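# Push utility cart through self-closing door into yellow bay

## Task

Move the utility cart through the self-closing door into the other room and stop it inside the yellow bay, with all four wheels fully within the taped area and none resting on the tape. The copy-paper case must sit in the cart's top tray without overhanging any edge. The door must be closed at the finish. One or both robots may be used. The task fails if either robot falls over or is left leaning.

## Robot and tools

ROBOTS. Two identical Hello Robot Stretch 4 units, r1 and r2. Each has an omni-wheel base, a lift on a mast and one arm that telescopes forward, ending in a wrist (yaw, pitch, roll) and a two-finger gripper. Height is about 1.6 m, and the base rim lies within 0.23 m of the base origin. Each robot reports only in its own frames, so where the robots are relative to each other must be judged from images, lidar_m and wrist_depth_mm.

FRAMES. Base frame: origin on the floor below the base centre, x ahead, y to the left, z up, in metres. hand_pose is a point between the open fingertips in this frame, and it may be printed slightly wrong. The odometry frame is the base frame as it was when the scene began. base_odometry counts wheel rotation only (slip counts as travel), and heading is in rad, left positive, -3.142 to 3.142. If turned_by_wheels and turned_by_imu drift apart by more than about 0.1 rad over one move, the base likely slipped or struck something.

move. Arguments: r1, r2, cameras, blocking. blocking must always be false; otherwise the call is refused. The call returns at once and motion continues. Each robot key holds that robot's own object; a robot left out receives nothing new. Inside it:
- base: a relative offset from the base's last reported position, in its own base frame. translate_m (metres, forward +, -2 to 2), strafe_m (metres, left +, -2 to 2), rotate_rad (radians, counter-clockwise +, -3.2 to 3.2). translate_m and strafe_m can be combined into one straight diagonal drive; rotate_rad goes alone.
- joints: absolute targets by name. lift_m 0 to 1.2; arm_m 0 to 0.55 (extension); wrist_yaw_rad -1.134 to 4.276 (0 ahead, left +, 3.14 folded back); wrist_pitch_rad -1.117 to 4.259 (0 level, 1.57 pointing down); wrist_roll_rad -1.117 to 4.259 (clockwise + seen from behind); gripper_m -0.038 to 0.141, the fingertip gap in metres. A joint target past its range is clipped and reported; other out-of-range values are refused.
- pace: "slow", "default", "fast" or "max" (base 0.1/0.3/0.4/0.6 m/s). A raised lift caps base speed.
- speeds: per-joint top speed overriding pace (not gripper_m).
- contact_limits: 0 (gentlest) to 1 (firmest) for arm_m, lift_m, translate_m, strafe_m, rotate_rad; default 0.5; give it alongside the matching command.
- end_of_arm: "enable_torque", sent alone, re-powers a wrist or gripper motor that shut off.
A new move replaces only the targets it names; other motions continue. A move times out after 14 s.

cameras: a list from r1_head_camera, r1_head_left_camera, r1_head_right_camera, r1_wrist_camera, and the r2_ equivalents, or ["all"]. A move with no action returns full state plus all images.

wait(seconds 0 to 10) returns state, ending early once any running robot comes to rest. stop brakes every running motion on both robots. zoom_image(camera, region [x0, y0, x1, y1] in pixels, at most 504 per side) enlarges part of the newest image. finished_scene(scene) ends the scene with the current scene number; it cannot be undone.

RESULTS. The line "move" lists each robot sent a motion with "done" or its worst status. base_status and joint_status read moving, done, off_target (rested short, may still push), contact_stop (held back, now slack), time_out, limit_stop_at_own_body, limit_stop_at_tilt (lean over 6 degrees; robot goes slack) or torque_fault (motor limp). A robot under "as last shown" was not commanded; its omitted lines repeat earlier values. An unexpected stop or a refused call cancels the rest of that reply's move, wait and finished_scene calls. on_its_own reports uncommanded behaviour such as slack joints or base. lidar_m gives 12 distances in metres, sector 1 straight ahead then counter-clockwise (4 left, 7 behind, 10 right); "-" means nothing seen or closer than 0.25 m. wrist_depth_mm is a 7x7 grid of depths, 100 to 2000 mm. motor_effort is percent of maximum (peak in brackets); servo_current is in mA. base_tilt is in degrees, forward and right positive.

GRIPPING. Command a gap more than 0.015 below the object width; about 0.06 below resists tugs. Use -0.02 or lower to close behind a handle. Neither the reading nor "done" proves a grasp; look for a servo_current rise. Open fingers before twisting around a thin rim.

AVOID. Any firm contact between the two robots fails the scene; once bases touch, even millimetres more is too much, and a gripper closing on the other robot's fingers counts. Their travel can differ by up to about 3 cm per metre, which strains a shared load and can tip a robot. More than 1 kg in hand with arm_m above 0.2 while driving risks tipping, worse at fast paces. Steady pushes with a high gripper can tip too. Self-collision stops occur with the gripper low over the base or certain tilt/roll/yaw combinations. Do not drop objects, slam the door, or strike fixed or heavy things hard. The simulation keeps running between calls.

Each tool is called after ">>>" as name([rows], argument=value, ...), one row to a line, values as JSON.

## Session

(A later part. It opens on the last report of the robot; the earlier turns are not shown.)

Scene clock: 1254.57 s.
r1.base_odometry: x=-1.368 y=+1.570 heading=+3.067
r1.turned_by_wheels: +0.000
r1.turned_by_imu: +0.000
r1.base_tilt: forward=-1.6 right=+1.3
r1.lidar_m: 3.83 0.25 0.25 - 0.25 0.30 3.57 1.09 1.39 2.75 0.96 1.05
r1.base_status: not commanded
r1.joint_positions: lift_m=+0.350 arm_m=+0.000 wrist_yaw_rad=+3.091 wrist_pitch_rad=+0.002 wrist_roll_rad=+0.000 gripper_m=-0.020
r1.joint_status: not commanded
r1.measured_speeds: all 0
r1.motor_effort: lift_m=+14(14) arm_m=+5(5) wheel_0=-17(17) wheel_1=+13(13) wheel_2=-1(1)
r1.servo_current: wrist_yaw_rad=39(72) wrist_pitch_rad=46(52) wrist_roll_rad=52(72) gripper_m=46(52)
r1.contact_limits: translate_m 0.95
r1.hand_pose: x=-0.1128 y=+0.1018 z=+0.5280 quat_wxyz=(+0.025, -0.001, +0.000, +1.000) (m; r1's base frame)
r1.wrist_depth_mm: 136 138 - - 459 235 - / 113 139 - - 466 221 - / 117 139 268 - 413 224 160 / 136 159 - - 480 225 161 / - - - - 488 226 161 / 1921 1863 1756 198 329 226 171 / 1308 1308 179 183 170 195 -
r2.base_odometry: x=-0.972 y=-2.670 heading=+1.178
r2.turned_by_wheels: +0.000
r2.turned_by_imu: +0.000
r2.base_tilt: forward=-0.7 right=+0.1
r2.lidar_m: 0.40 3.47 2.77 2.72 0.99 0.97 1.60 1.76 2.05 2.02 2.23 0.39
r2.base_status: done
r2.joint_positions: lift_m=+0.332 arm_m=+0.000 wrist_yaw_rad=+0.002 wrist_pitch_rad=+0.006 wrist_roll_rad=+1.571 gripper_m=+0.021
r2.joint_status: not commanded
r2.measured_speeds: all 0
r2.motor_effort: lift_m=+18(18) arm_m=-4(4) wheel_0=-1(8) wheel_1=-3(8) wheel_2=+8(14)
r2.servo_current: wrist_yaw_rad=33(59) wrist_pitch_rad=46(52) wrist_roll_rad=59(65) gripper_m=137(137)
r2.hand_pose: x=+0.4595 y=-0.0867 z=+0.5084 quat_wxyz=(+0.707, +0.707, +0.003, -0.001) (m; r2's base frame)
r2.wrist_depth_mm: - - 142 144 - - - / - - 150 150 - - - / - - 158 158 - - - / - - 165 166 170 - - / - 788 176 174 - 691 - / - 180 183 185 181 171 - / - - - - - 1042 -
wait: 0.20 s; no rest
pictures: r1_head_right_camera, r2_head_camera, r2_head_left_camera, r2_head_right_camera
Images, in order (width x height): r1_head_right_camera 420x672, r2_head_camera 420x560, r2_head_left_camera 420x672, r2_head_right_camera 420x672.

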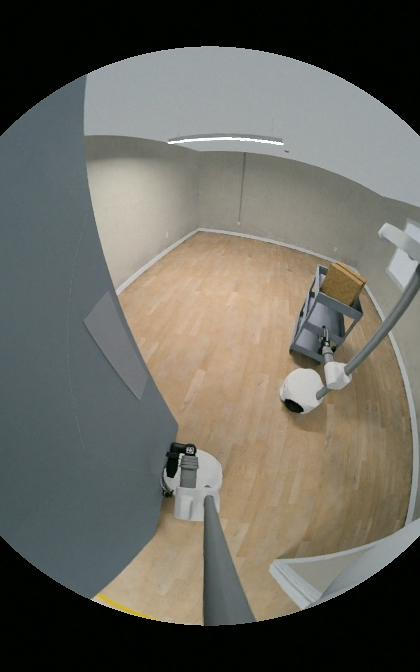

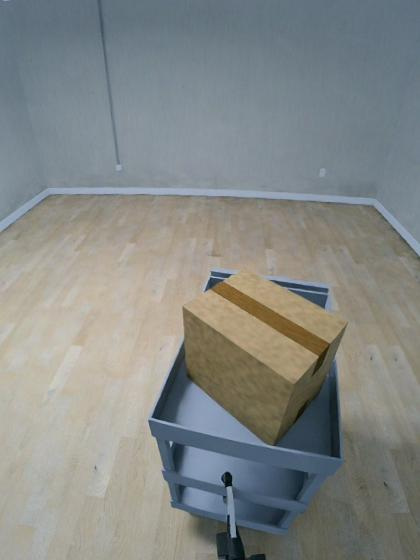

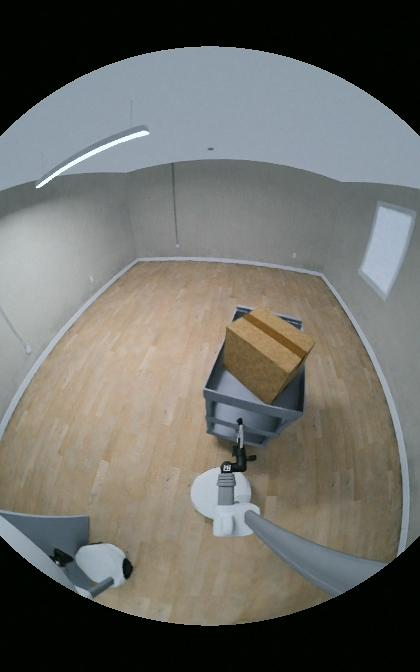

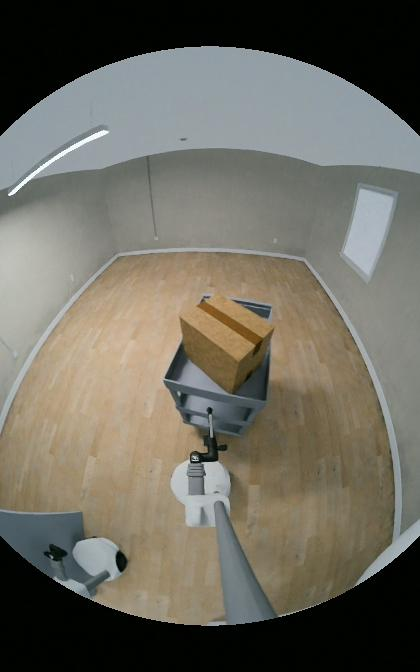

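>>> move(blocking=false, r2={"base":{"rotate_rad":-0.06},"pace":"slow"})

>>> wait(seconds=2)

>>> move(blocking=false, r2={"base":{"translate_m":-0.3,"strafe_m":0.12},"pace":"slow"})

>>> wait(seconds=6)

>>> wait(seconds=0.2, cameras=["r2_head_camera","r1_head_right_camera","r2_head_left_camera","r2_head_right_camera"])

>>> zoom_image(camera="r2_head_left_camera", region=[20, 440, 260, 640])

>>> zoom_image(camera="r1_head_right_camera", region=[140, 260, 420, 620])

>>> zoom_image(camera="r2_head_right_camera", region=[100, 440, 420, 640])

Scene clock: 1267.57 s.
move: r2 moving
r1: as last shown
r1.lidar_m: 3.86 0.25 0.25 - 0.25 0.32 3.59 1.08 1.39 2.76 0.98 1.03
r1.servo_current: wrist_yaw_rad=26(65) wrist_pitch_rad=39(46) wrist_roll_rad=46(59) gripper_m=46(46)
r1.contact_limits: translate_m 0.95
r1.wrist_depth_mm: 136 138 - - 455 236 - / 113 139 - - 466 222 - / 117 140 270 - 415 224 161 / 137 159 - - 480 224 161 / - - - - 488 227 162 / 1921 1983 1756 198 330 226 171 / 1308 1281 179 183 171 194 -
r2.base_odometry: x=-0.972 y=-2.670 heading=+1.119
r2.turned_by_wheels: -0.059
r2.turned_by_imu: -0.057
r2.base_tilt: forward=-0.7 right=+0.1
r2.lidar_m: 0.41 0.47 2.77 2.71 1.02 0.98 1.60 1.72 2.09 2.03 2.17 0.40
r2.base_status: rotate_rad moving
r2.joint_positions: lift_m=+0.332 arm_m=+0.000 wrist_yaw_rad=+0.002 wrist_pitch_rad=+0.006 wrist_roll_rad=+1.571 gripper_m=+0.021
r2.joint_status: not commanded
r2.measured_speeds: translate_m=+0.000 strafe_m=+0.000 rotate_rad=-0.007 lift_m=+0.000 arm_m=+0.000 wrist_yaw_rad=-0.055 wrist_pitch_rad=+0.000 wrist_roll_rad=+0.000
r2.motor_effort: lift_m=+18(18) arm_m=-3(4) wheel_0=+4(12) wheel_1=+3(9) wheel_2=+8(13)
r2.servo_current: wrist_yaw_rad=52(59) wrist_pitch_rad=52(52) wrist_roll_rad=52(52) gripper_m=130(130)
r2.hand_pose: x=+0.4595 y=-0.0867 z=+0.5084 quat_wxyz=(+0.707, +0.707, +0.003, -0.001) (m; r2's base frame)
r2.wrist_depth_mm: - - 160 160 163 - - / - - 165 165 750 - - / - - 170 170 759 - - / - - 176 175 788 - - / - - 181 180 184 - - / - 172 185 187 181 171 - / - - - - - 1042 -
pictures: none

Scene clock: 1267.90 s.
earlier move: r2 done
r1.base_odometry: x=-1.368 y=+1.570 heading=+3.067
r1.turned_by_wheels: +0.000
r1.turned_by_imu: +0.000
r1.base_tilt: forward=-1.6 right=+1.3
r1.lidar_m: 3.87 0.25 0.25 - 0.25 0.34 3.57 1.07 1.40 2.77 0.98 1.06
r1.base_status: not commanded
r1.joint_positions: lift_m=+0.350 arm_m=+0.000 wrist_yaw_rad=+3.091 wrist_pitch_rad=+0.002 wrist_roll_rad=+0.000 gripper_m=-0.020
r1.joint_status: not commanded
r1.measured_speeds: all 0
r1.motor_effort: lift_m=+14(14) arm_m=+5(5) wheel_0=-17(17) wheel_1=+13(13) wheel_2=-1(1)
r1.servo_current: wrist_yaw_rad=39(65) wrist_pitch_rad=46(46) wrist_roll_rad=52(59) gripper_m=39(46)
r1.contact_limits: translate_m 0.95
r1.hand_pose: x=-0.1128 y=+0.1018 z=+0.5280 quat_wxyz=(+0.025, -0.001, +0.000, +1.000) (m; r1's base frame)
r1.wrist_depth_mm: 136 138 - - 459 236 - / 113 139 - - 469 221 - / 116 139 268 - 413 222 160 / 137 159 - - 484 225 161 / - - - - 484 226 161 / 1921 1921 1808 198 329 226 171 / 1281 1281 178 183 170 195 -
r2.base_odometry: x=-0.972 y=-2.670 heading=+1.119
r2.turned_by_wheels: +0.000
r2.turned_by_imu: +0.000
r2.base_tilt: forward=-0.7 right=+0.1
r2.lidar_m: 0.41 0.51 2.78 2.72 1.02 0.98 1.62 1.70 2.08 2.03 2.17 0.40
r2.base_status: done
r2.joint_positions: lift_m=+0.332 arm_m=+0.000 wrist_yaw_rad=+0.001 wrist_pitch_rad=+0.006 wrist_roll_rad=+1.571 gripper_m=+0.021
r2.joint_status: not commanded
r2.measured_speeds: all 0
r2.motor_effort: lift_m=+18(18) arm_m=-4(4) wheel_0=+5(12) wheel_1=+4(9) wheel_2=+2(13)
r2.servo_current: wrist_yaw_rad=33(59) wrist_pitch_rad=39(52) wrist_roll_rad=52(52) gripper_m=124(130)
r2.hand_pose: x=+0.4594 y=-0.0873 z=+0.5084 quat_wxyz=(+0.707, +0.707, +0.002, -0.002) (m; r2's base frame)
r2.wrist_depth_mm: - - 159 160 162 - - / - 732 165 164 741 - - / - - 169 170 759 - - / - - 175 175 788 - - / - - 180 180 183 - - / - 173 184 187 180 170 - / - - - - - 1078 -
wait: 0.33 of 2 s (r2 has come to rest)
pictures: none

Scene clock: 1268.40 s.
move: r2 moving
r1: as last shown
r1.lidar_m: 3.85 0.25 0.25 - 0.25 0.30 3.59 1.08 1.39 2.76 0.95 1.04
r1.servo_current: wrist_yaw_rad=65(65) wrist_pitch_rad=39(52) wrist_roll_rad=52(78) gripper_m=46(46)
r1.contact_limits: translate_m 0.95
r1.wrist_depth_mm: 136 138 - - 455 236 - / 113 138 - - 469 221 - / 117 140 270 - 413 224 160 / 137 159 - - 484 225 161 / - - - - 488 226 161 / 1921 1921 1756 198 329 224 170 / 1281 1308 178 183 170 195 -
r2.base_odometry: x=-0.981 y=-2.679 heading=+1.118
r2.turned_by_wheels: -0.001
r2.turned_by_imu: +0.000
r2.base_tilt: forward=-0.6 right=+0.1
r2.lidar_m: 0.39 3.63 2.79 2.70 1.01 0.99 1.60 1.68 2.12 2.03 2.16 0.42
r2.base_status: translate_m moving; strafe_m moving
r2.joint_positions: lift_m=+0.332 arm_m=+0.000 wrist_yaw_rad=+0.001 wrist_pitch_rad=+0.006 wrist_roll_rad=+1.571 gripper_m=+0.021
r2.joint_status: not commanded
r2.measured_speeds: translate_m=-0.050 strafe_m=+0.019 rotate_rad=-0.001 lift_m=+0.000 arm_m=+0.000 wrist_yaw_rad=+0.000 wrist_pitch_rad=+0.000 wrist_roll_rad=+0.000
r2.motor_effort: lift_m=+18(18) arm_m=-4(4) wheel_0=-10(11) wheel_1=-6(7) wheel_2=+11(12)
r2.servo_current: wrist_yaw_rad=39(59) wrist_pitch_rad=46(52) wrist_roll_rad=52(52) gripper_m=130(130)
r2.hand_pose: x=+0.4594 y=-0.0873 z=+0.5084 quat_wxyz=(+0.707, +0.707, +0.002, -0.002) (m; r2's base frame)
r2.wrist_depth_mm: - - 161 162 165 - - / - - 167 167 - - - / - - 171 172 759 - - / - - 176 176 788 - - / - - 181 181 183 - - / - 172 185 187 181 170 - / - - - - - 1060 -
pictures: none

Scene clock: 1272.33 s.
earlier move: r2 done
r1.base_odometry: x=-1.368 y=+1.570 heading=+3.067
r1.turned_by_wheels: +0.000
r1.turned_by_imu: +0.000
r1.base_tilt: forward=-1.6 right=+1.3
r1.lidar_m: 3.86 0.25 0.25 - 0.25 0.32 3.58 1.08 1.39 2.76 0.67 1.19
r1.base_status: not commanded
r1.joint_positions: lift_m=+0.350 arm_m=+0.000 wrist_yaw_rad=+3.091 wrist_pitch_rad=+0.002 wrist_roll_rad=+0.000 gripper_m=-0.020
r1.joint_status: not commanded
r1.measured_speeds: all 0
r1.motor_effort: lift_m=+14(14) arm_m=+5(5) wheel_0=-17(17) wheel_1=+13(13) wheel_2=-1(1)
r1.servo_current: wrist_yaw_rad=59(72) wrist_pitch_rad=46(52) wrist_roll_rad=52(78) gripper_m=46(52)
r1.contact_limits: translate_m 0.95
r1.hand_pose: x=-0.1128 y=+0.1018 z=+0.5280 quat_wxyz=(+0.025, -0.001, +0.000, +1.000) (m; r1's base frame)
r1.wrist_depth_mm: 137 138 - - 455 236 - / 113 139 - - 466 220 - / 117 139 268 - 415 224 161 / 137 159 - - 484 226 161 / - - - - 492 225 162 / 1921 1921 1756 200 329 227 171 / 1255 1336 179 183 170 195 -
r2.base_odometry: x=-1.210 y=-2.887 heading=+1.118
r2.turned_by_wheels: +0.000
r2.turned_by_imu: -0.001
r2.base_tilt: forward=-0.7 right=+0.0
r2.lidar_m: 0.41 3.49 2.69 0.99 0.67 0.69 1.31 1.39 1.98 2.13 2.26 0.40
r2.base_status: done
r2.joint_positions: lift_m=+0.332 arm_m=+0.000 wrist_yaw_rad=-0.002 wrist_pitch_rad=+0.006 wrist_roll_rad=+1.571 gripper_m=+0.021
r2.joint_status: not commanded
r2.measured_speeds: all 0
r2.motor_effort: lift_m=+18(18) arm_m=-4(4) wheel_0=-7(14) wheel_1=-5(8) wheel_2=+2(12)
r2.servo_current: wrist_yaw_rad=39(59) wrist_pitch_rad=46(52) wrist_roll_rad=52(59) gripper_m=130(137)
r2.hand_pose: x=+0.4591 y=-0.0881 z=+0.5084 quat_wxyz=(+0.707, +0.707, +0.001, -0.003) (m; r2's base frame)
r2.wrist_depth_mm: - - 145 145 - - - / - - 153 151 - - - / - - 160 160 - - - / - - 167 167 172 - - / - 778 177 176 - 691 - / - 180 184 186 182 175 - / - - - - - 976 -
wait: 3.93 of 6 s (r2 has come to rest)
pictures: none

Scene clock: 1272.53 s.
r1.base_odometry: x=-1.368 y=+1.570 heading=+3.067
r1.turned_by_wheels: +0.000
r1.turned_by_imu: +0.000
r1.base_tilt: forward=-1.6 right=+1.3
r1.lidar_m: 3.84 0.25 0.25 - 0.25 0.32 3.58 1.08 1.38 2.76 0.64 1.19
r1.base_status: not commanded
r1.joint_positions: lift_m=+0.350 arm_m=+0.000 wrist_yaw_rad=+3.091 wrist_pitch_rad=+0.002 wrist_roll_rad=+0.000 gripper_m=-0.020
r1.joint_status: not commanded
r1.measured_speeds: all 0
r1.motor_effort: lift_m=+14(14) arm_m=+5(5) wheel_0=-17(17) wheel_1=+13(13) wheel_2=-1(1)
r1.servo_current: wrist_yaw_rad=46(72) wrist_pitch_rad=39(52) wrist_roll_rad=46(78) gripper_m=46(52)
r1.contact_limits: translate_m 0.95
r1.hand_pose: x=-0.1128 y=+0.1018 z=+0.5280 quat_wxyz=(+0.025, -0.001, +0.000, +1.000) (m; r1's base frame)
r1.wrist_depth_mm: 136 138 - - 459 236 - / 113 139 - - 469 222 - / 117 139 268 - 413 224 160 / 137 160 - - 480 226 161 / - - - - 492 225 161 / 1983 1983 1863 198 327 226 171 / 1308 1281 179 183 170 195 -
r2.base_odometry: x=-1.210 y=-2.887 heading=+1.118
r2.turned_by_wheels: +0.000
r2.turned_by_imu: +0.000
r2.base_tilt: forward=-0.7 right=+0.1
r2.lidar_m: 0.40 3.52 2.68 0.95 0.68 0.70 1.31 1.40 1.97 2.13 2.27 0.40
r2.base_status: done
r2.joint_positions: lift_m=+0.332 arm_m=+0.000 wrist_yaw_rad=-0.002 wrist_pitch_rad=+0.006 wrist_roll_rad=+1.571 gripper_m=+0.021
r2.joint_status: not commanded
r2.measured_speeds: all 0
r2.motor_effort: lift_m=+18(18) arm_m=-4(4) wheel_0=-8(14) wheel_1=-5(8) wheel_2=+2(12)
r2.servo_current: wrist_yaw_rad=39(59) wrist_pitch_rad=46(52) wrist_roll_rad=46(59) gripper_m=130(137)
r2.hand_pose: x=+0.4591 y=-0.0881 z=+0.5084 quat_wxyz=(+0.707, +0.707, +0.001, -0.003) (m; r2's base frame)
r2.wrist_depth_mm: - - 145 146 - - - / - - 153 152 - - - / - - 160 160 - - - / - - 167 167 172 - - / - 778 177 175 - 691 - / - 180 185 186 181 175 - / - - - - - 991 -
wait: 0.20 s; no rest
pictures: r1_head_right_camera, r2_head_camera, r2_head_left_camera, r2_head_right_camera
Images, in order (width x height): r1_head_right_camera 420x672, r2_head_camera 420x560, r2_head_left_camera 420x672, r2_head_right_camera 420x672.

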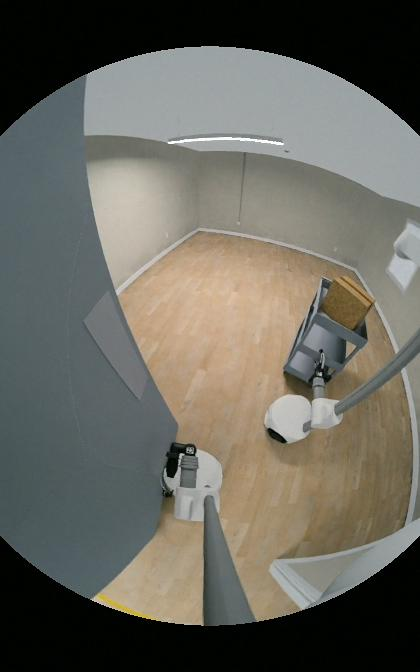

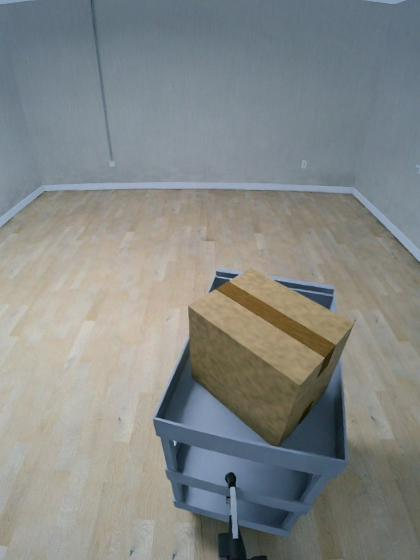

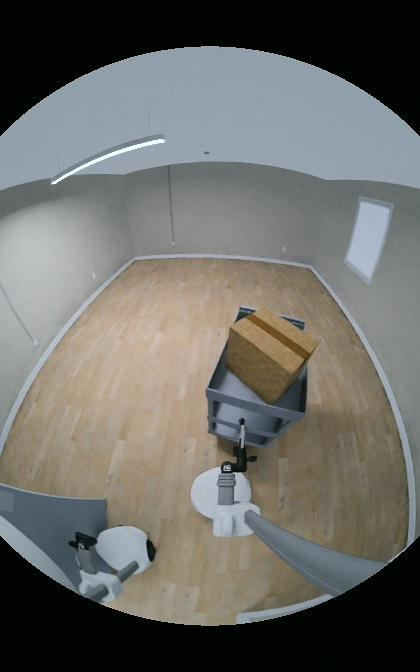

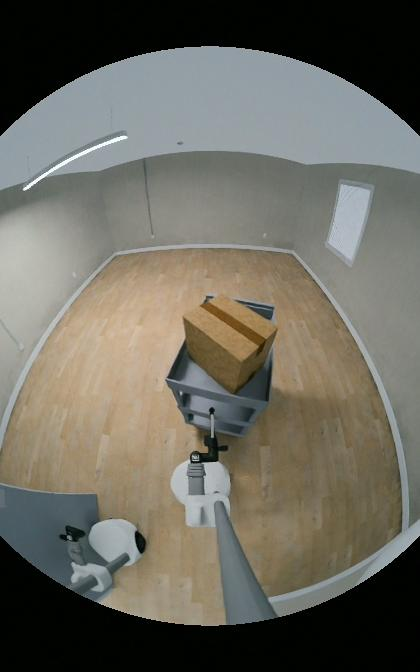

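Scaled by 2.100 from the camera's 420x672 image, which has a finer 600x960 frame.

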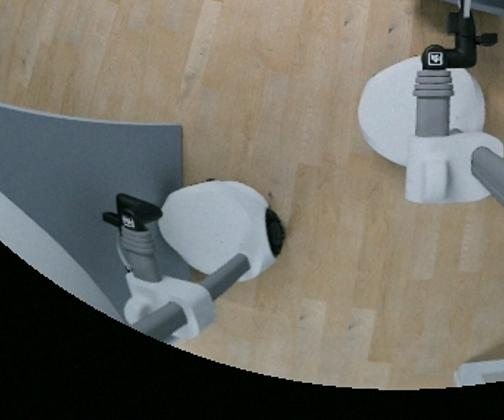

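Scaled by 1.400 from the camera's 420x672 image, which has a finer 600x960 frame.

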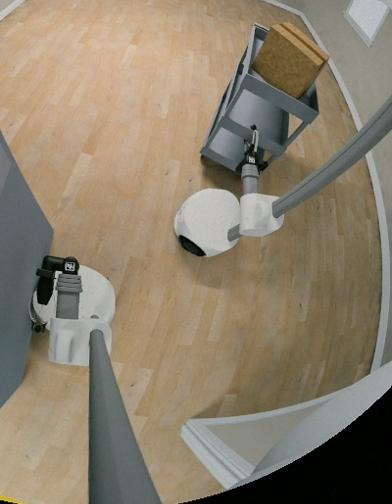

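Scaled by 1.575 from the camera's 420x672 image, which has a finer 600x960 frame.

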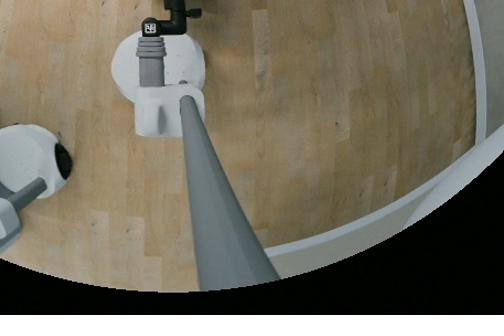

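>>> move(blocking=false, r2={"base":{"translate_m":-0.15,"strafe_m":0.07},"pace":"slow"})

>>> wait(seconds=5)

>>> wait(seconds=0.2, cameras=["r2_head_camera","r1_head_right_camera","r2_head_left_camera","r2_head_right_camera"])

>>> zoom_image(camera="r2_head_left_camera", region=[20, 440, 260, 640])

>>> zoom_image(camera="r1_head_right_camera", region=[140, 260, 420, 620])

>>> zoom_image(camera="r2_head_right_camera", region=[100, 440, 420, 640])

Scene clock: 1298.30 s.
move: r2 moving
r1: as last shown
r1.lidar_m: 3.83 0.25 0.25 - 0.25 0.30 3.61 1.08 1.37 2.74 0.67 1.18
r1.servo_current: wrist_yaw_rad=65(65) wrist_pitch_rad=39(46) wrist_roll_rad=65(65) gripper_m=39(46)
r1.contact_limits: translate_m 0.95
r1.wrist_depth_mm: 136 139 - - 452 235 - / 113 139 - - 466 221 - / 117 139 270 - 415 224 161 / 137 159 - - 484 225 161 / - - - - 484 226 162 / 1921 1983 1708 198 325 226 171 / 1308 1336 178 183 170 194 -
r2.base_odometry: x=-1.221 y=-2.896 heading=+1.117
r2.turned_by_wheels: -0.001
r2.turned_by_imu: +0.000
r2.base_tilt: forward=-0.7 right=+0.1
r2.lidar_m: 0.39 3.50 2.67 0.95 0.67 0.70 1.31 1.35 1.97 2.14 2.29 0.42
r2.base_status: translate_m moving; strafe_m moving
r2.joint_positions: lift_m=+0.332 arm_m=+0.000 wrist_yaw_rad=-0.002 wrist_pitch_rad=+0.006 wrist_roll_rad=+1.571 gripper_m=+0.021
r2.joint_status: not commanded
r2.measured_speeds: translate_m=-0.049 strafe_m=+0.023 rotate_rad=-0.003 lift_m=+0.000 arm_m=+0.000 wrist_yaw_rad=+0.000 wrist_pitch_rad=+0.000 wrist_roll_rad=+0.000
r2.motor_effort: lift_m=+18(18) arm_m=-4(4) wheel_0=-9(15) wheel_1=-7(7) wheel_2=+8(8)
r2.servo_current: wrist_yaw_rad=46(59) wrist_pitch_rad=52(52) wrist_roll_rad=46(52) gripper_m=130(137)
r2.hand_pose: x=+0.4591 y=-0.0881 z=+0.5084 quat_wxyz=(+0.707, +0.707, +0.001, -0.003) (m; r2's base frame)
r2.wrist_depth_mm: - - 145 145 - - - / - - 153 152 - - - / - - 160 160 - - - / - - 167 167 172 - - / - 778 177 175 - 691 - / - 180 184 186 181 172 - / - - - - - 1008 -
pictures: none

Scene clock: 1300.63 s.
earlier move: r2 done
r1.base_odometry: x=-1.368 y=+1.570 heading=+3.067
r1.turned_by_wheels: +0.000
r1.turned_by_imu: +0.000
r1.base_tilt: forward=-1.6 right=+1.2
r1.lidar_m: 3.84 0.25 0.25 - 0.25 0.34 3.58 1.08 1.37 0.57 0.50 1.04
r1.base_status: not commanded
r1.joint_positions: lift_m=+0.350 arm_m=+0.000 wrist_yaw_rad=+3.091 wrist_pitch_rad=+0.002 wrist_roll_rad=+0.000 gripper_m=-0.020
r1.joint_status: not commanded
r1.measured_speeds: all 0
r1.motor_effort: lift_m=+14(14) arm_m=+4(5) wheel_0=-17(17) wheel_1=+13(13) wheel_2=-1(1)
r1.servo_current: wrist_yaw_rad=33(72) wrist_pitch_rad=39(52) wrist_roll_rad=39(72) gripper_m=46(46)
r1.contact_limits: translate_m 0.95
r1.hand_pose: x=-0.1128 y=+0.1018 z=+0.5280 quat_wxyz=(+0.025, -0.001, +0.000, +1.000) (m; r1's base frame)
r1.wrist_depth_mm: 136 138 - - 459 236 - / 113 139 - - 462 220 - / 116 139 270 - 413 224 160 / 137 159 - - 480 225 160 / - - - - 484 226 161 / 1921 1921 1756 198 329 226 171 / 1308 1336 178 183 171 195 -
r2.base_odometry: x=-1.339 y=-2.991 heading=+1.117
r2.turned_by_wheels: +0.000
r2.turned_by_imu: +0.000
r2.base_tilt: forward=-0.7 right=+0.1
r2.lidar_m: 0.40 3.48 2.64 0.81 0.53 0.56 1.17 1.20 1.76 2.20 2.32 0.39
r2.base_status: done
r2.joint_positions: lift_m=+0.332 arm_m=+0.000 wrist_yaw_rad=-0.003 wrist_pitch_rad=+0.006 wrist_roll_rad=+1.571 gripper_m=+0.021
r2.joint_status: not commanded
r2.measured_speeds: all 0
r2.motor_effort: lift_m=+18(18) arm_m=-4(4) wheel_0=-8(16) wheel_1=-4(8) wheel_2=+3(8)
r2.servo_current: wrist_yaw_rad=46(59) wrist_pitch_rad=46(52) wrist_roll_rad=52(59) gripper_m=130(137)
r2.hand_pose: x=+0.4590 y=-0.0884 z=+0.5084 quat_wxyz=(+0.707, +0.707, +0.001, -0.003) (m; r2's base frame)
r2.wrist_depth_mm: - - 136 136 137 - - / - 707 143 142 - - - / - - 153 152 - - - / - - 163 162 - - - / - - 174 171 178 654 - / - 477 184 186 181 172 480 / - - - - - 991 -
wait: 2.33 of 5 s (r2 has come to rest)
pictures: none

Scene clock: 1300.83 s.
r1.base_odometry: x=-1.368 y=+1.570 heading=+3.067
r1.turned_by_wheels: +0.000
r1.turned_by_imu: +0.000
r1.base_tilt: forward=-1.5 right=+1.3
r1.lidar_m: 3.85 0.25 0.25 - 0.25 0.32 3.57 1.09 1.39 0.59 0.51 1.03
r1.base_status: not commanded
r1.joint_positions: lift_m=+0.350 arm_m=+0.000 wrist_yaw_rad=+3.091 wrist_pitch_rad=+0.002 wrist_roll_rad=+0.000 gripper_m=-0.020
r1.joint_status: not commanded
r1.measured_speeds: all 0
r1.motor_effort: lift_m=+14(14) arm_m=+4(5) wheel_0=-16(17) wheel_1=+13(13) wheel_2=-1(1)
r1.servo_current: wrist_yaw_rad=59(72) wrist_pitch_rad=39(52) wrist_roll_rad=33(72) gripper_m=46(46)
r1.contact_limits: translate_m 0.95
r1.hand_pose: x=-0.1128 y=+0.1018 z=+0.5280 quat_wxyz=(+0.025, -0.001, +0.000, +1.000) (m; r1's base frame)
r1.wrist_depth_mm: 136 138 - - 455 234 - / 113 139 - - 462 221 - / 117 140 268 - 413 224 160 / 137 159 - - 484 225 161 / - - - - 484 226 161 / - 1863 1756 198 327 225 171 / 1281 1308 179 183 170 195 -
r2.base_odometry: x=-1.339 y=-2.991 heading=+1.117
r2.turned_by_wheels: +0.000
r2.turned_by_imu: +0.000
r2.base_tilt: forward=-0.7 right=+0.0
r2.lidar_m: 0.42 3.45 2.62 0.83 0.52 0.56 1.16 1.19 1.73 2.19 2.32 0.38
r2.base_status: done
r2.joint_positions: lift_m=+0.332 arm_m=+0.000 wrist_yaw_rad=-0.003 wrist_pitch_rad=+0.006 wrist_roll_rad=+1.571 gripper_m=+0.021
r2.joint_status: not commanded
r2.measured_speeds: all 0
r2.motor_effort: lift_m=+18(18) arm_m=-4(4) wheel_0=-7(16) wheel_1=-4(8) wheel_2=+3(8)
r2.servo_current: wrist_yaw_rad=59(59) wrist_pitch_rad=39(52) wrist_roll_rad=59(59) gripper_m=130(137)
r2.hand_pose: x=+0.4590 y=-0.0884 z=+0.5084 quat_wxyz=(+0.707, +0.707, +0.001, -0.003) (m; r2's base frame)
r2.wrist_depth_mm: - - 136 137 137 - - / - 715 143 143 - - - / - - 153 153 - - - / - - 163 162 - - - / - - 174 171 179 654 - / - 473 183 186 181 173 480 / - - - - - 1008 -
wait: 0.20 s; no rest
pictures: r1_head_right_camera, r2_head_camera, r2_head_left_camera, r2_head_right_camera
Images, in order (width x height): r1_head_right_camera 420x672, r2_head_camera 420x560, r2_head_left_camera 420x672, r2_head_right_camera 420x672.

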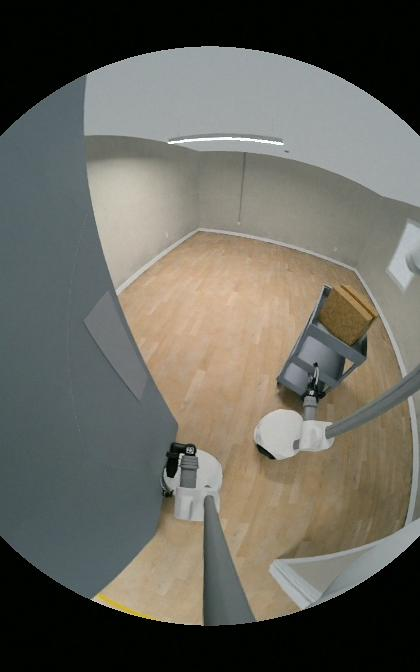

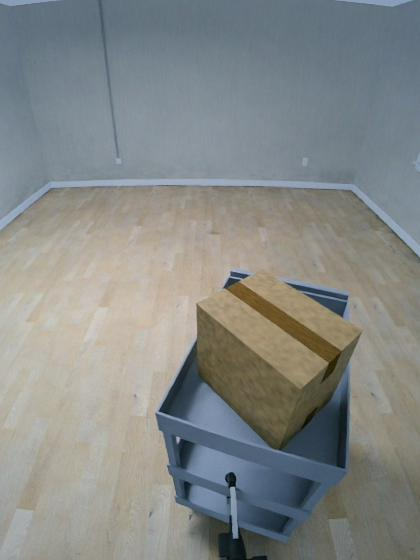

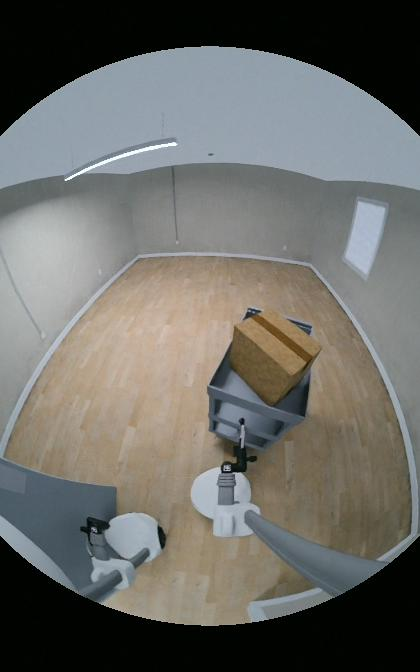

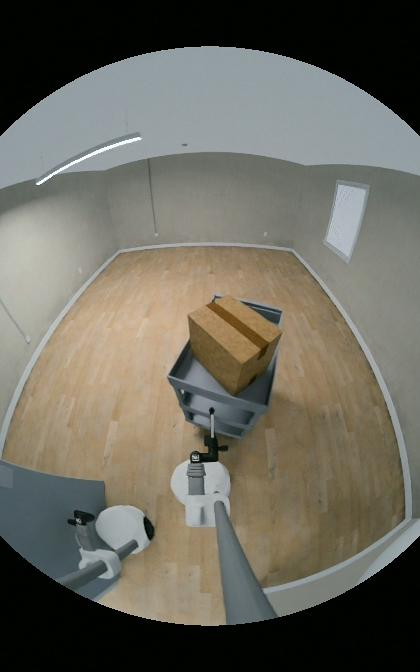

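Scaled by 2.100 from the camera's 420x672 image, which has a finer 600x960 frame.

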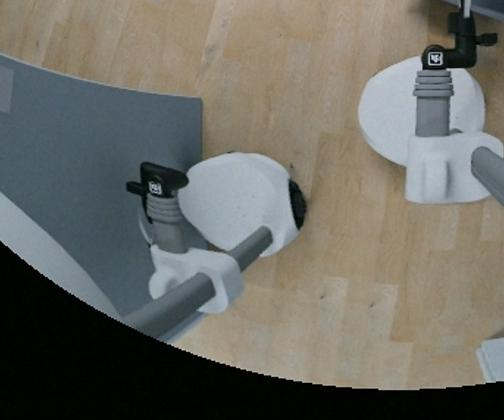

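Scaled by 1.400 from the camera's 420x672 image, which has a finer 600x960 frame.

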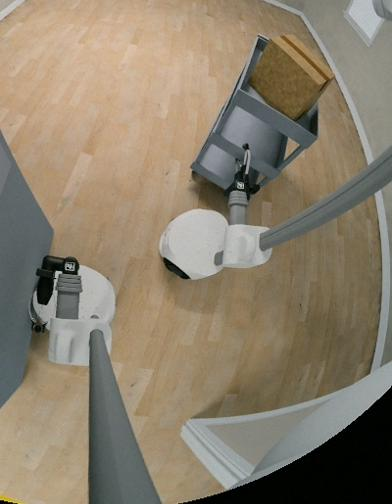

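Scaled by 1.575 from the camera's 420x672 image, which has a finer 600x960 frame.

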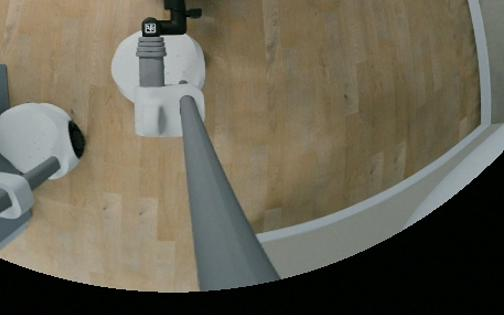

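>>> move(blocking=false, r2={"base":{"translate_m":-0.25,"strafe_m":0.03},"pace":"slow"})

>>> wait(seconds=5)

>>> wait(seconds=0.2, cameras=["r2_head_camera","r1_head_right_camera","r2_head_left_camera","r2_head_right_camera"])

>>> zoom_image(camera="r2_head_left_camera", region=[20, 440, 260, 640])

>>> zoom_image(camera="r1_head_right_camera", region=[140, 260, 420, 620])

>>> zoom_image(camera="r2_head_right_camera", region=[100, 440, 420, 640])

Scene clock: 1315.63 s.
move: r2 moving
r1: as last shown
r1.base_tilt: forward=-1.6 right=+1.3
r1.lidar_m: 3.83 0.25 0.25 - 0.25 0.30 3.57 1.08 1.39 0.55 0.52 1.05
r1.servo_current: wrist_yaw_rad=52(59) wrist_pitch_rad=39(46) wrist_roll_rad=52(59) gripper_m=46(46)
r1.contact_limits: translate_m 0.95
r1.wrist_depth_mm: 136 138 - - 459 235 - / 113 139 - - 466 221 - / 117 140 268 - 415 224 161 / 137 160 - - 484 225 161 / - - - - 488 226 161 / 1983 1983 1808 198 329 227 171 / 1281 1308 178 183 170 196 -
r2.base_odometry: x=-1.346 y=-3.001 heading=+1.117
r2.turned_by_wheels: +0.000
r2.turned_by_imu: +0.000
r2.base_tilt: forward=-0.7 right=+0.1
r2.lidar_m: 0.38 3.46 2.60 0.81 0.50 0.56 1.16 1.18 1.74 2.20 2.32 0.39
r2.base_status: translate_m moving; strafe_m moving
r2.joint_positions: lift_m=+0.332 arm_m=+0.000 wrist_yaw_rad=-0.003 wrist_pitch_rad=+0.006 wrist_roll_rad=+1.571 gripper_m=+0.021
r2.joint_status: not commanded
r2.measured_speeds: translate_m=-0.048 strafe_m=+0.006 rotate_rad=+0.001 lift_m=+0.000 arm_m=+0.000 wrist_yaw_rad=+0.000 wrist_pitch_rad=+0.000 wrist_roll_rad=+0.000
r2.motor_effort: lift_m=+18(18) arm_m=-4(4) wheel_0=-8(13) wheel_1=-6(6) wheel_2=+9(10)
r2.servo_current: wrist_yaw_rad=52(52) wrist_pitch_rad=46(52) wrist_roll_rad=52(52) gripper_m=124(137)
r2.hand_pose: x=+0.4590 y=-0.0884 z=+0.5084 quat_wxyz=(+0.707, +0.707, +0.001, -0.003) (m; r2's base frame)
r2.wrist_depth_mm: - - 135 135 136 - - / - 715 142 141 - - - / - - 153 152 - - - / - - 163 161 - - - / - - 174 170 - 647 - / - 477 184 186 181 173 480 / - - - - - 1008 -
pictures: none

Scene clock: 1318.93 s.
earlier move: r2 done
r1.base_odometry: x=-1.368 y=+1.570 heading=+3.067
r1.turned_by_wheels: +0.000
r1.turned_by_imu: +0.000
r1.base_tilt: forward=-1.6 right=+1.3
r1.lidar_m: 3.85 0.25 0.25 - 0.25 0.31 3.58 1.09 1.38 0.35 0.39 0.82
r1.base_status: not commanded
r1.joint_positions: lift_m=+0.350 arm_m=+0.000 wrist_yaw_rad=+3.091 wrist_pitch_rad=+0.002 wrist_roll_rad=+0.000 gripper_m=-0.020
r1.joint_status: not commanded
r1.measured_speeds: all 0
r1.motor_effort: lift_m=+14(14) arm_m=+5(5) wheel_0=-17(17) wheel_1=+13(13) wheel_2=-1(1)
r1.servo_current: wrist_yaw_rad=46(72) wrist_pitch_rad=46(52) wrist_roll_rad=33(65) gripper_m=39(52)
r1.contact_limits: translate_m 0.95
r1.hand_pose: x=-0.1128 y=+0.1018 z=+0.5280 quat_wxyz=(+0.025, -0.001, +0.000, +1.000) (m; r1's base frame)
r1.wrist_depth_mm: 136 139 - - 455 236 - / 113 139 - - 466 220 - / 117 140 270 - 415 224 161 / 137 159 - - 484 225 160 / - - - - 488 225 161 / 1921 1983 1808 198 329 225 171 / 1281 1281 178 184 170 195 -
r2.base_odometry: x=-1.475 y=-3.202 heading=+1.118
r2.turned_by_wheels: +0.001
r2.turned_by_imu: +0.001
r2.base_tilt: forward=-0.7 right=+0.1
r2.lidar_m: 0.39 3.40 2.62 0.40 0.38 0.97 3.92 0.94 1.38 2.20 2.33 0.40
r2.base_status: done
r2.joint_positions: lift_m=+0.332 arm_m=+0.000 wrist_yaw_rad=+0.001 wrist_pitch_rad=+0.006 wrist_roll_rad=+1.571 gripper_m=+0.021
r2.joint_status: not commanded
r2.measured_speeds: all 0
r2.motor_effort: lift_m=+18(18) arm_m=-4(4) wheel_0=-1(13) wheel_1=-5(8) wheel_2=+8(12)
r2.servo_current: wrist_yaw_rad=46(59) wrist_pitch_rad=46(52) wrist_roll_rad=39(59) gripper_m=124(137)
r2.hand_pose: x=+0.4594 y=-0.0870 z=+0.5084 quat_wxyz=(+0.707, +0.707, +0.003, -0.002) (m; r2's base frame)
r2.wrist_depth_mm: - - 131 131 132 - - / - 715 138 138 - - - / - - 148 148 - - - / - - 160 159 - - - / - - 172 168 - 676 - / - 508 183 184 180 172 - / - - - - - 1008 -
wait: 3.30 of 5 s (r2 has come to rest)
pictures: none

Scene clock: 1319.13 s.
r1.base_odometry: x=-1.368 y=+1.570 heading=+3.067
r1.turned_by_wheels: +0.000
r1.turned_by_imu: +0.000
r1.base_tilt: forward=-1.6 right=+1.3
r1.lidar_m: 3.87 0.26 0.25 - 0.25 0.31 3.58 1.09 1.39 0.37 0.38 0.80
r1.base_status: not commanded
r1.joint_positions: lift_m=+0.350 arm_m=+0.000 wrist_yaw_rad=+3.091 wrist_pitch_rad=+0.002 wrist_roll_rad=+0.000 gripper_m=-0.020
r1.joint_status: not commanded
r1.measured_speeds: all 0
r1.motor_effort: lift_m=+14(14) arm_m=+4(5) wheel_0=-17(17) wheel_1=+13(13) wheel_2=-1(1)
r1.servo_current: wrist_yaw_rad=65(72) wrist_pitch_rad=33(52) wrist_roll_rad=65(65) gripper_m=46(52)
r1.contact_limits: translate_m 0.95
r1.hand_pose: x=-0.1128 y=+0.1018 z=+0.5280 quat_wxyz=(+0.025, -0.001, +0.000, +1.000) (m; r1's base frame)
r1.wrist_depth_mm: 136 138 - - 462 236 - / 113 138 - - 466 220 - / 116 139 268 - 413 223 160 / 137 160 - - 484 226 160 / - - - - 488 226 161 / 1863 - 1756 198 327 227 171 / 1281 1308 179 183 170 195 -
r2.base_odometry: x=-1.475 y=-3.202 heading=+1.118
r2.turned_by_wheels: +0.000
r2.turned_by_imu: +0.000
r2.base_tilt: forward=-0.7 right=+0.0
r2.lidar_m: 0.42 3.42 2.61 0.40 0.37 0.97 3.92 0.96 1.39 2.23 2.34 0.39
r2.base_status: done
r2.joint_positions: lift_m=+0.332 arm_m=+0.000 wrist_yaw_rad=+0.001 wrist_pitch_rad=+0.006 wrist_roll_rad=+1.571 gripper_m=+0.021
r2.joint_status: not commanded
r2.measured_speeds: all 0
r2.motor_effort: lift_m=+18(18) arm_m=-4(4) wheel_0=-2(13) wheel_1=-5(8) wheel_2=+8(12)
r2.servo_current: wrist_yaw_rad=52(59) wrist_pitch_rad=46(52) wrist_roll_rad=52(59) gripper_m=130(137)
r2.hand_pose: x=+0.4594 y=-0.0870 z=+0.5084 quat_wxyz=(+0.707, +0.707, +0.003, -0.002) (m; r2's base frame)
r2.wrist_depth_mm: - - 131 132 132 - - / - 715 139 138 - - - / - - 148 149 - - - / - - 160 159 - - - / - - 172 169 - 668 - / - 512 183 185 180 172 - / - - - - - 991 -
wait: 0.20 s; no rest
pictures: r1_head_right_camera, r2_head_camera, r2_head_left_camera, r2_head_right_camera
Images, in order (width x height): r1_head_right_camera 420x672, r2_head_camera 420x560, r2_head_left_camera 420x672, r2_head_right_camera 420x672.

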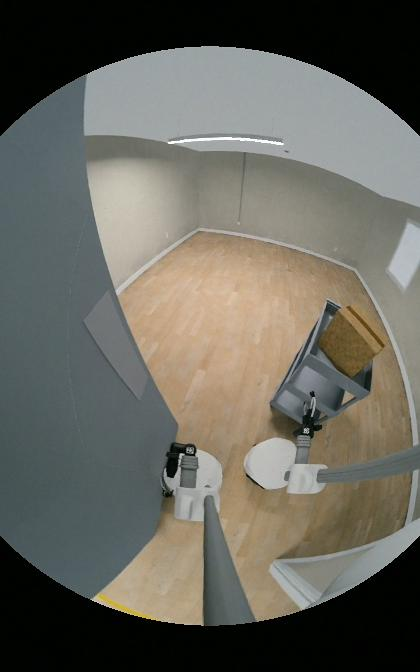

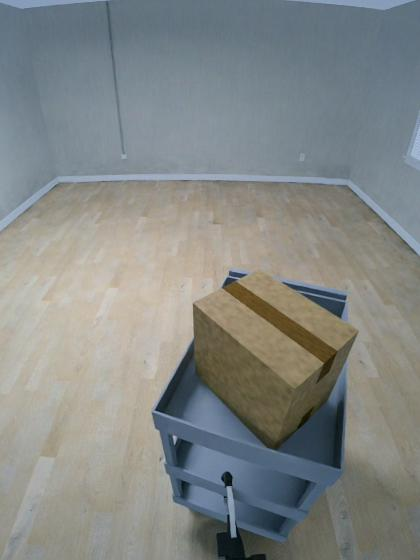

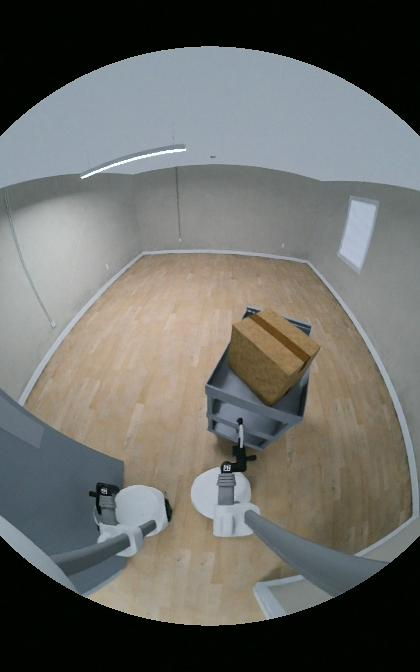

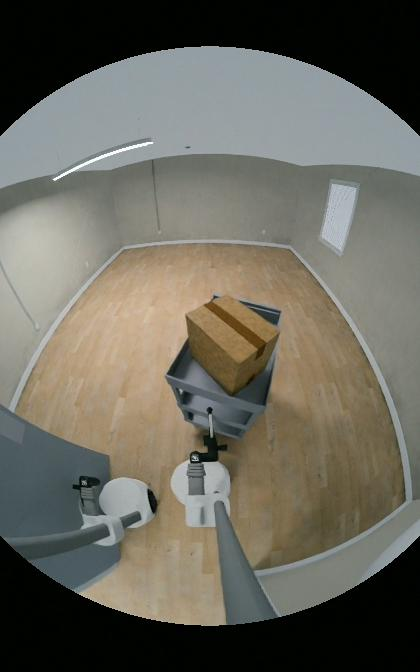

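Scaled by 2.100 from the camera's 420x672 image, which has a finer 600x960 frame.

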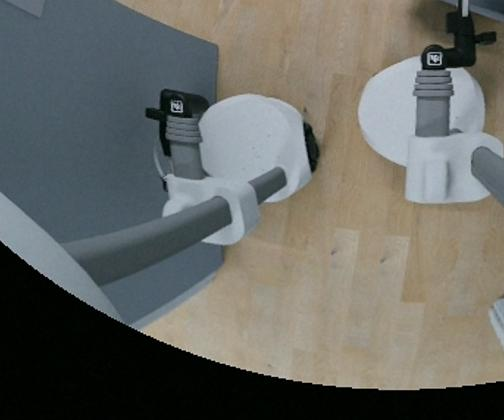

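Scaled by 1.400 from the camera's 420x672 image, which has a finer 600x960 frame.

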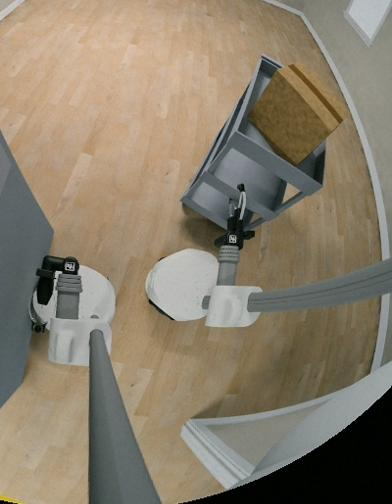

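Scaled by 1.575 from the camera's 420x672 image, which has a finer 600x960 frame.

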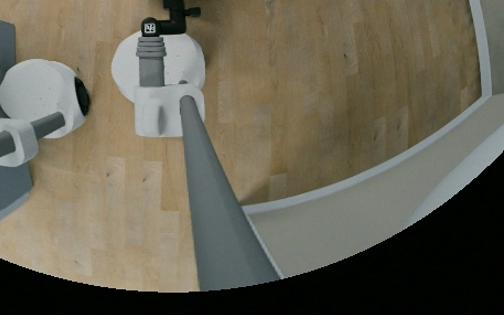

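>>> move(blocking=false, r2={"base":{"translate_m":-0.25},"pace":"slow"})

>>> wait(seconds=5)

>>> wait(seconds=0.2, cameras=["r2_head_camera","r1_head_right_camera","r2_head_left_camera","r2_head_right_camera"])

>>> zoom_image(camera="r2_head_left_camera", region=[60, 440, 300, 640])

>>> zoom_image(camera="r1_head_right_camera", region=[140, 260, 420, 620])

>>> zoom_image(camera="r2_head_right_camera", region=[100, 440, 420, 640])

Scene clock: 1331.40 s.
move: r2 moving
r1: as last shown
r1.lidar_m: 3.82 0.25 0.25 - 0.25 0.31 3.58 1.08 1.40 0.36 0.40 0.83
r1.motor_effort: lift_m=+14(14) arm_m=+5(5) wheel_0=-17(17) wheel_1=+13(13) wheel_2=-1(1)
r1.servo_current: wrist_yaw_rad=65(65) wrist_pitch_rad=46(46) wrist_roll_rad=59(59) gripper_m=39(46)
r1.contact_limits: translate_m 0.95
r1.wrist_depth_mm: 136 138 - - 455 235 - / 114 139 - - 466 220 - / 117 139 268 - 415 224 161 / 137 159 - - 484 225 161 / - - - - 488 225 162 / 1983 1983 1756 198 329 226 171 / 1308 1308 179 183 170 195 -
r2.base_odometry: x=-1.481 y=-3.213 heading=+1.118
r2.turned_by_wheels: +0.000
r2.turned_by_imu: +0.001
r2.base_tilt: forward=-0.7 right=+0.1
r2.lidar_m: 0.42 3.42 2.60 0.37 0.36 0.97 3.91 0.96 1.37 2.21 2.34 0.38
r2.base_status: translate_m moving
r2.joint_positions: lift_m=+0.332 arm_m=+0.000 wrist_yaw_rad=+0.002 wrist_pitch_rad=+0.006 wrist_roll_rad=+1.571 gripper_m=+0.021
r2.joint_status: not commanded
r2.measured_speeds: translate_m=-0.048 strafe_m=+0.000 rotate_rad=+0.002 lift_m=+0.000 arm_m=+0.000 wrist_yaw_rad=+0.000 wrist_pitch_rad=+0.000 wrist_roll_rad=+0.000
r2.motor_effort: lift_m=+18(18) arm_m=-4(4) wheel_0=-6(9) wheel_1=-6(8) wheel_2=+11(13)
r2.servo_current: wrist_yaw_rad=52(59) wrist_pitch_rad=46(52) wrist_roll_rad=46(52) gripper_m=130(130)
r2.hand_pose: x=+0.4594 y=-0.0870 z=+0.5084 quat_wxyz=(+0.707, +0.707, +0.003, -0.002) (m; r2's base frame)
r2.wrist_depth_mm: - - 131 132 132 - - / - 715 139 138 - - - / - - 148 149 - - - / - - 160 159 - - - / - - 172 169 - 668 - / - 512 183 185 179 173 473 / - - - - - 991 -
pictures: none

Scene clock: 1334.67 s.
earlier move: r2 done
r1.base_odometry: x=-1.368 y=+1.570 heading=+3.067
r1.turned_by_wheels: +0.000
r1.turned_by_imu: +0.000
r1.base_tilt: forward=-1.6 right=+1.3
r1.lidar_m: 3.86 0.25 0.25 - 0.25 0.31 3.58 1.09 0.30 0.34 0.60 1.16
r1.base_status: not commanded
r1.joint_positions: lift_m=+0.350 arm_m=+0.000 wrist_yaw_rad=+3.091 wrist_pitch_rad=+0.002 wrist_roll_rad=+0.000 gripper_m=-0.020
r1.joint_status: not commanded
r1.measured_speeds: all 0
r1.motor_effort: lift_m=+14(14) arm_m=+4(5) wheel_0=-17(17) wheel_1=+13(14) wheel_2=-1(1)
r1.servo_current: wrist_yaw_rad=46(65) wrist_pitch_rad=52(52) wrist_roll_rad=46(65) gripper_m=39(52)
r1.contact_limits: translate_m 0.95
r1.hand_pose: x=-0.1128 y=+0.1018 z=+0.5280 quat_wxyz=(+0.025, -0.001, +0.000, +1.000) (m; r1's base frame)
r1.wrist_depth_mm: 136 138 - - 455 236 - / 113 138 - - 466 221 - / 116 139 268 - 413 224 161 / 137 159 - - 480 225 161 / - - - - 488 225 161 / 1921 1921 1808 198 329 225 171 / 1308 1308 179 183 169 195 -
r2.base_odometry: x=-1.585 y=-3.427 heading=+1.118
r2.turned_by_wheels: +0.000
r2.turned_by_imu: +0.001
r2.base_tilt: forward=-0.7 right=+0.1
r2.lidar_m: 0.40 3.42 0.38 0.33 0.38 1.04 3.65 0.72 0.96 2.18 2.35 0.40
r2.base_status: done
r2.joint_positions: lift_m=+0.332 arm_m=+0.000 wrist_yaw_rad=+0.002 wrist_pitch_rad=+0.006 wrist_roll_rad=+1.571 gripper_m=+0.021
r2.joint_status: not commanded
r2.measured_speeds: all 0
r2.motor_effort: lift_m=+18(18) arm_m=-4(4) wheel_0=-2(9) wheel_1=-3(8) wheel_2=+8(13)
r2.servo_current: wrist_yaw_rad=59(59) wrist_pitch_rad=46(52) wrist_roll_rad=39(65) gripper_m=124(137)
r2.hand_pose: x=+0.4595 y=-0.0869 z=+0.5084 quat_wxyz=(+0.707, +0.707, +0.003, -0.002) (m; r2's base frame)
r2.wrist_depth_mm: - - 139 139 - - - / - - 146 146 - - - / - - 155 155 - - - / - - 164 163 - - - / - - 175 172 204 683 - / - 477 183 185 181 173 - / - - - - - 991 -
wait: 3.27 of 5 s (r2 has come to rest)
pictures: none

Scene clock: 1334.87 s.
r1.base_odometry: x=-1.368 y=+1.570 heading=+3.067
r1.turned_by_wheels: +0.000
r1.turned_by_imu: +0.000
r1.base_tilt: forward=-1.6 right=+1.3
r1.lidar_m: 3.86 0.25 0.25 - 0.25 0.33 3.58 1.11 0.32 0.34 0.61 1.11
r1.base_status: not commanded
r1.joint_positions: lift_m=+0.350 arm_m=+0.000 wrist_yaw_rad=+3.091 wrist_pitch_rad=+0.002 wrist_roll_rad=+0.000 gripper_m=-0.020
r1.joint_status: not commanded
r1.measured_speeds: all 0
r1.motor_effort: lift_m=+14(14) arm_m=+4(5) wheel_0=-17(17) wheel_1=+13(14) wheel_2=-1(1)
r1.servo_current: wrist_yaw_rad=52(65) wrist_pitch_rad=39(52) wrist_roll_rad=59(65) gripper_m=46(52)
r1.contact_limits: translate_m 0.95
r1.hand_pose: x=-0.1128 y=+0.1018 z=+0.5280 quat_wxyz=(+0.025, -0.001, +0.000, +1.000) (m; r1's base frame)
r1.wrist_depth_mm: 136 138 - - 459 235 - / 113 139 - - 466 220 - / 117 140 267 - 413 224 160 / 137 160 - - 480 224 161 / - - - - 484 226 161 / 1863 1983 1756 198 327 225 171 / 1308 1255 178 183 170 195 -
r2.base_odometry: x=-1.585 y=-3.427 heading=+1.118
r2.turned_by_wheels: +0.000
r2.turned_by_imu: +0.000
r2.base_tilt: forward=-0.7 right=+0.1
r2.lidar_m: 0.41 3.46 0.37 0.33 0.40 1.04 3.66 0.71 0.99 2.18 2.33 0.41
r2.base_status: done
r2.joint_positions: lift_m=+0.332 arm_m=+0.000 wrist_yaw_rad=+0.002 wrist_pitch_rad=+0.006 wrist_roll_rad=+1.571 gripper_m=+0.021
r2.joint_status: not commanded
r2.measured_speeds: all 0
r2.motor_effort: lift_m=+18(18) arm_m=-4(4) wheel_0=-2(9) wheel_1=-3(8) wheel_2=+9(13)
r2.servo_current: wrist_yaw_rad=52(59) wrist_pitch_rad=52(52) wrist_roll_rad=33(65) gripper_m=124(137)
r2.hand_pose: x=+0.4595 y=-0.0869 z=+0.5084 quat_wxyz=(+0.707, +0.707, +0.003, -0.002) (m; r2's base frame)
r2.wrist_depth_mm: - - 139 139 - - - / - - 146 145 - - - / - - 155 155 - - - / - - 164 163 - - - / - - 174 172 203 683 - / - 477 183 185 181 173 - / - - - - - 1008 -
wait: 0.20 s; no rest
pictures: r1_head_right_camera, r2_head_camera, r2_head_left_camera, r2_head_right_camera
Images, in order (width x height): r1_head_right_camera 420x672, r2_head_camera 420x560, r2_head_left_camera 420x672, r2_head_right_camera 420x672.

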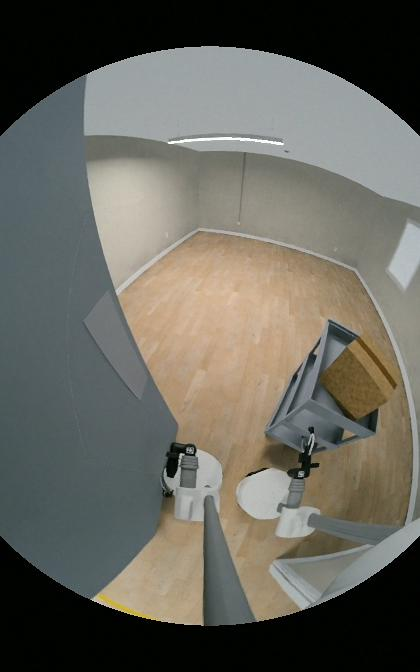

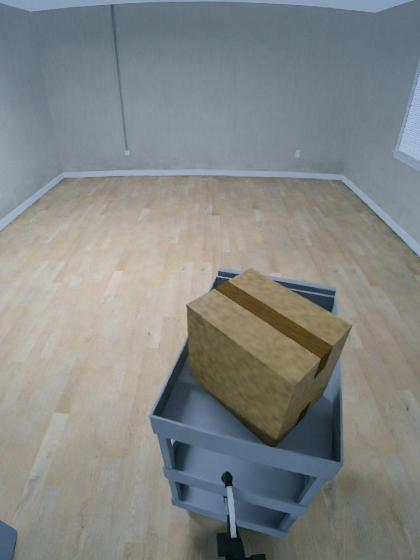

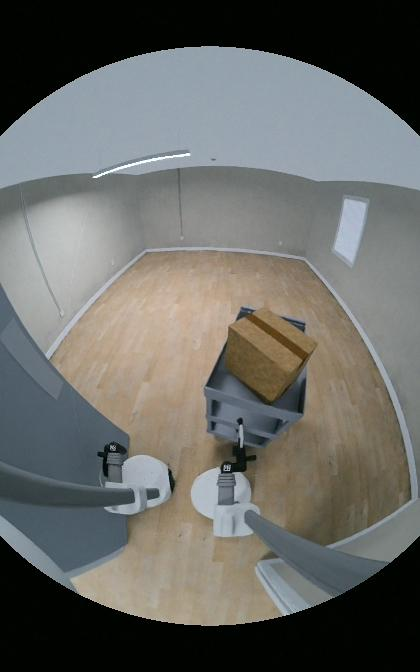

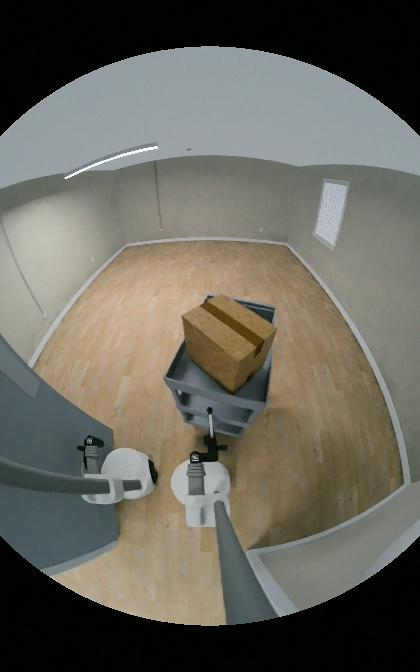

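Scaled by 2.100 from the camera's 420x672 image, which has a finer 600x960 frame.

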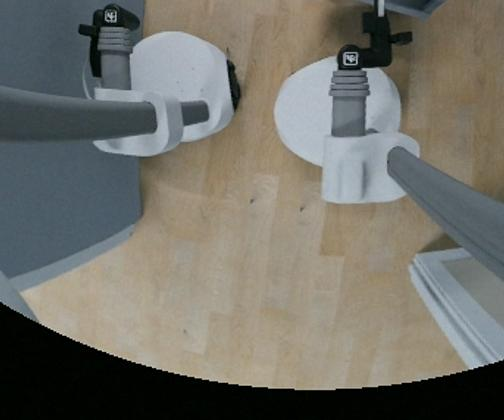

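Scaled by 1.400 from the camera's 420x672 image, which has a finer 600x960 frame.

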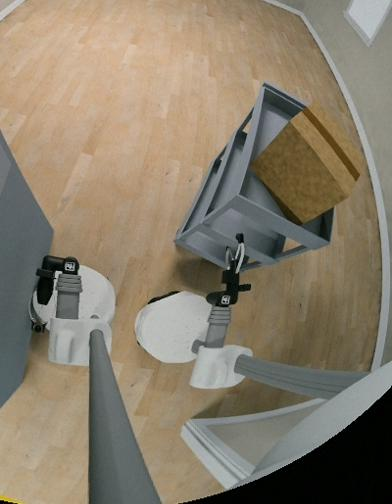

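Scaled by 1.575 from the camera's 420x672 image, which has a finer 600x960 frame.

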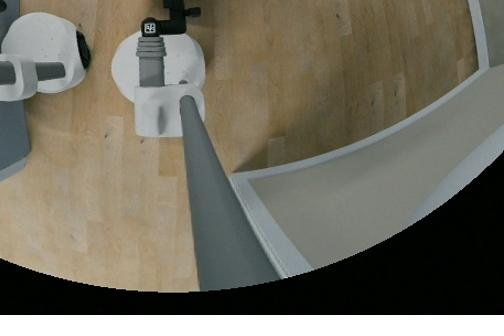

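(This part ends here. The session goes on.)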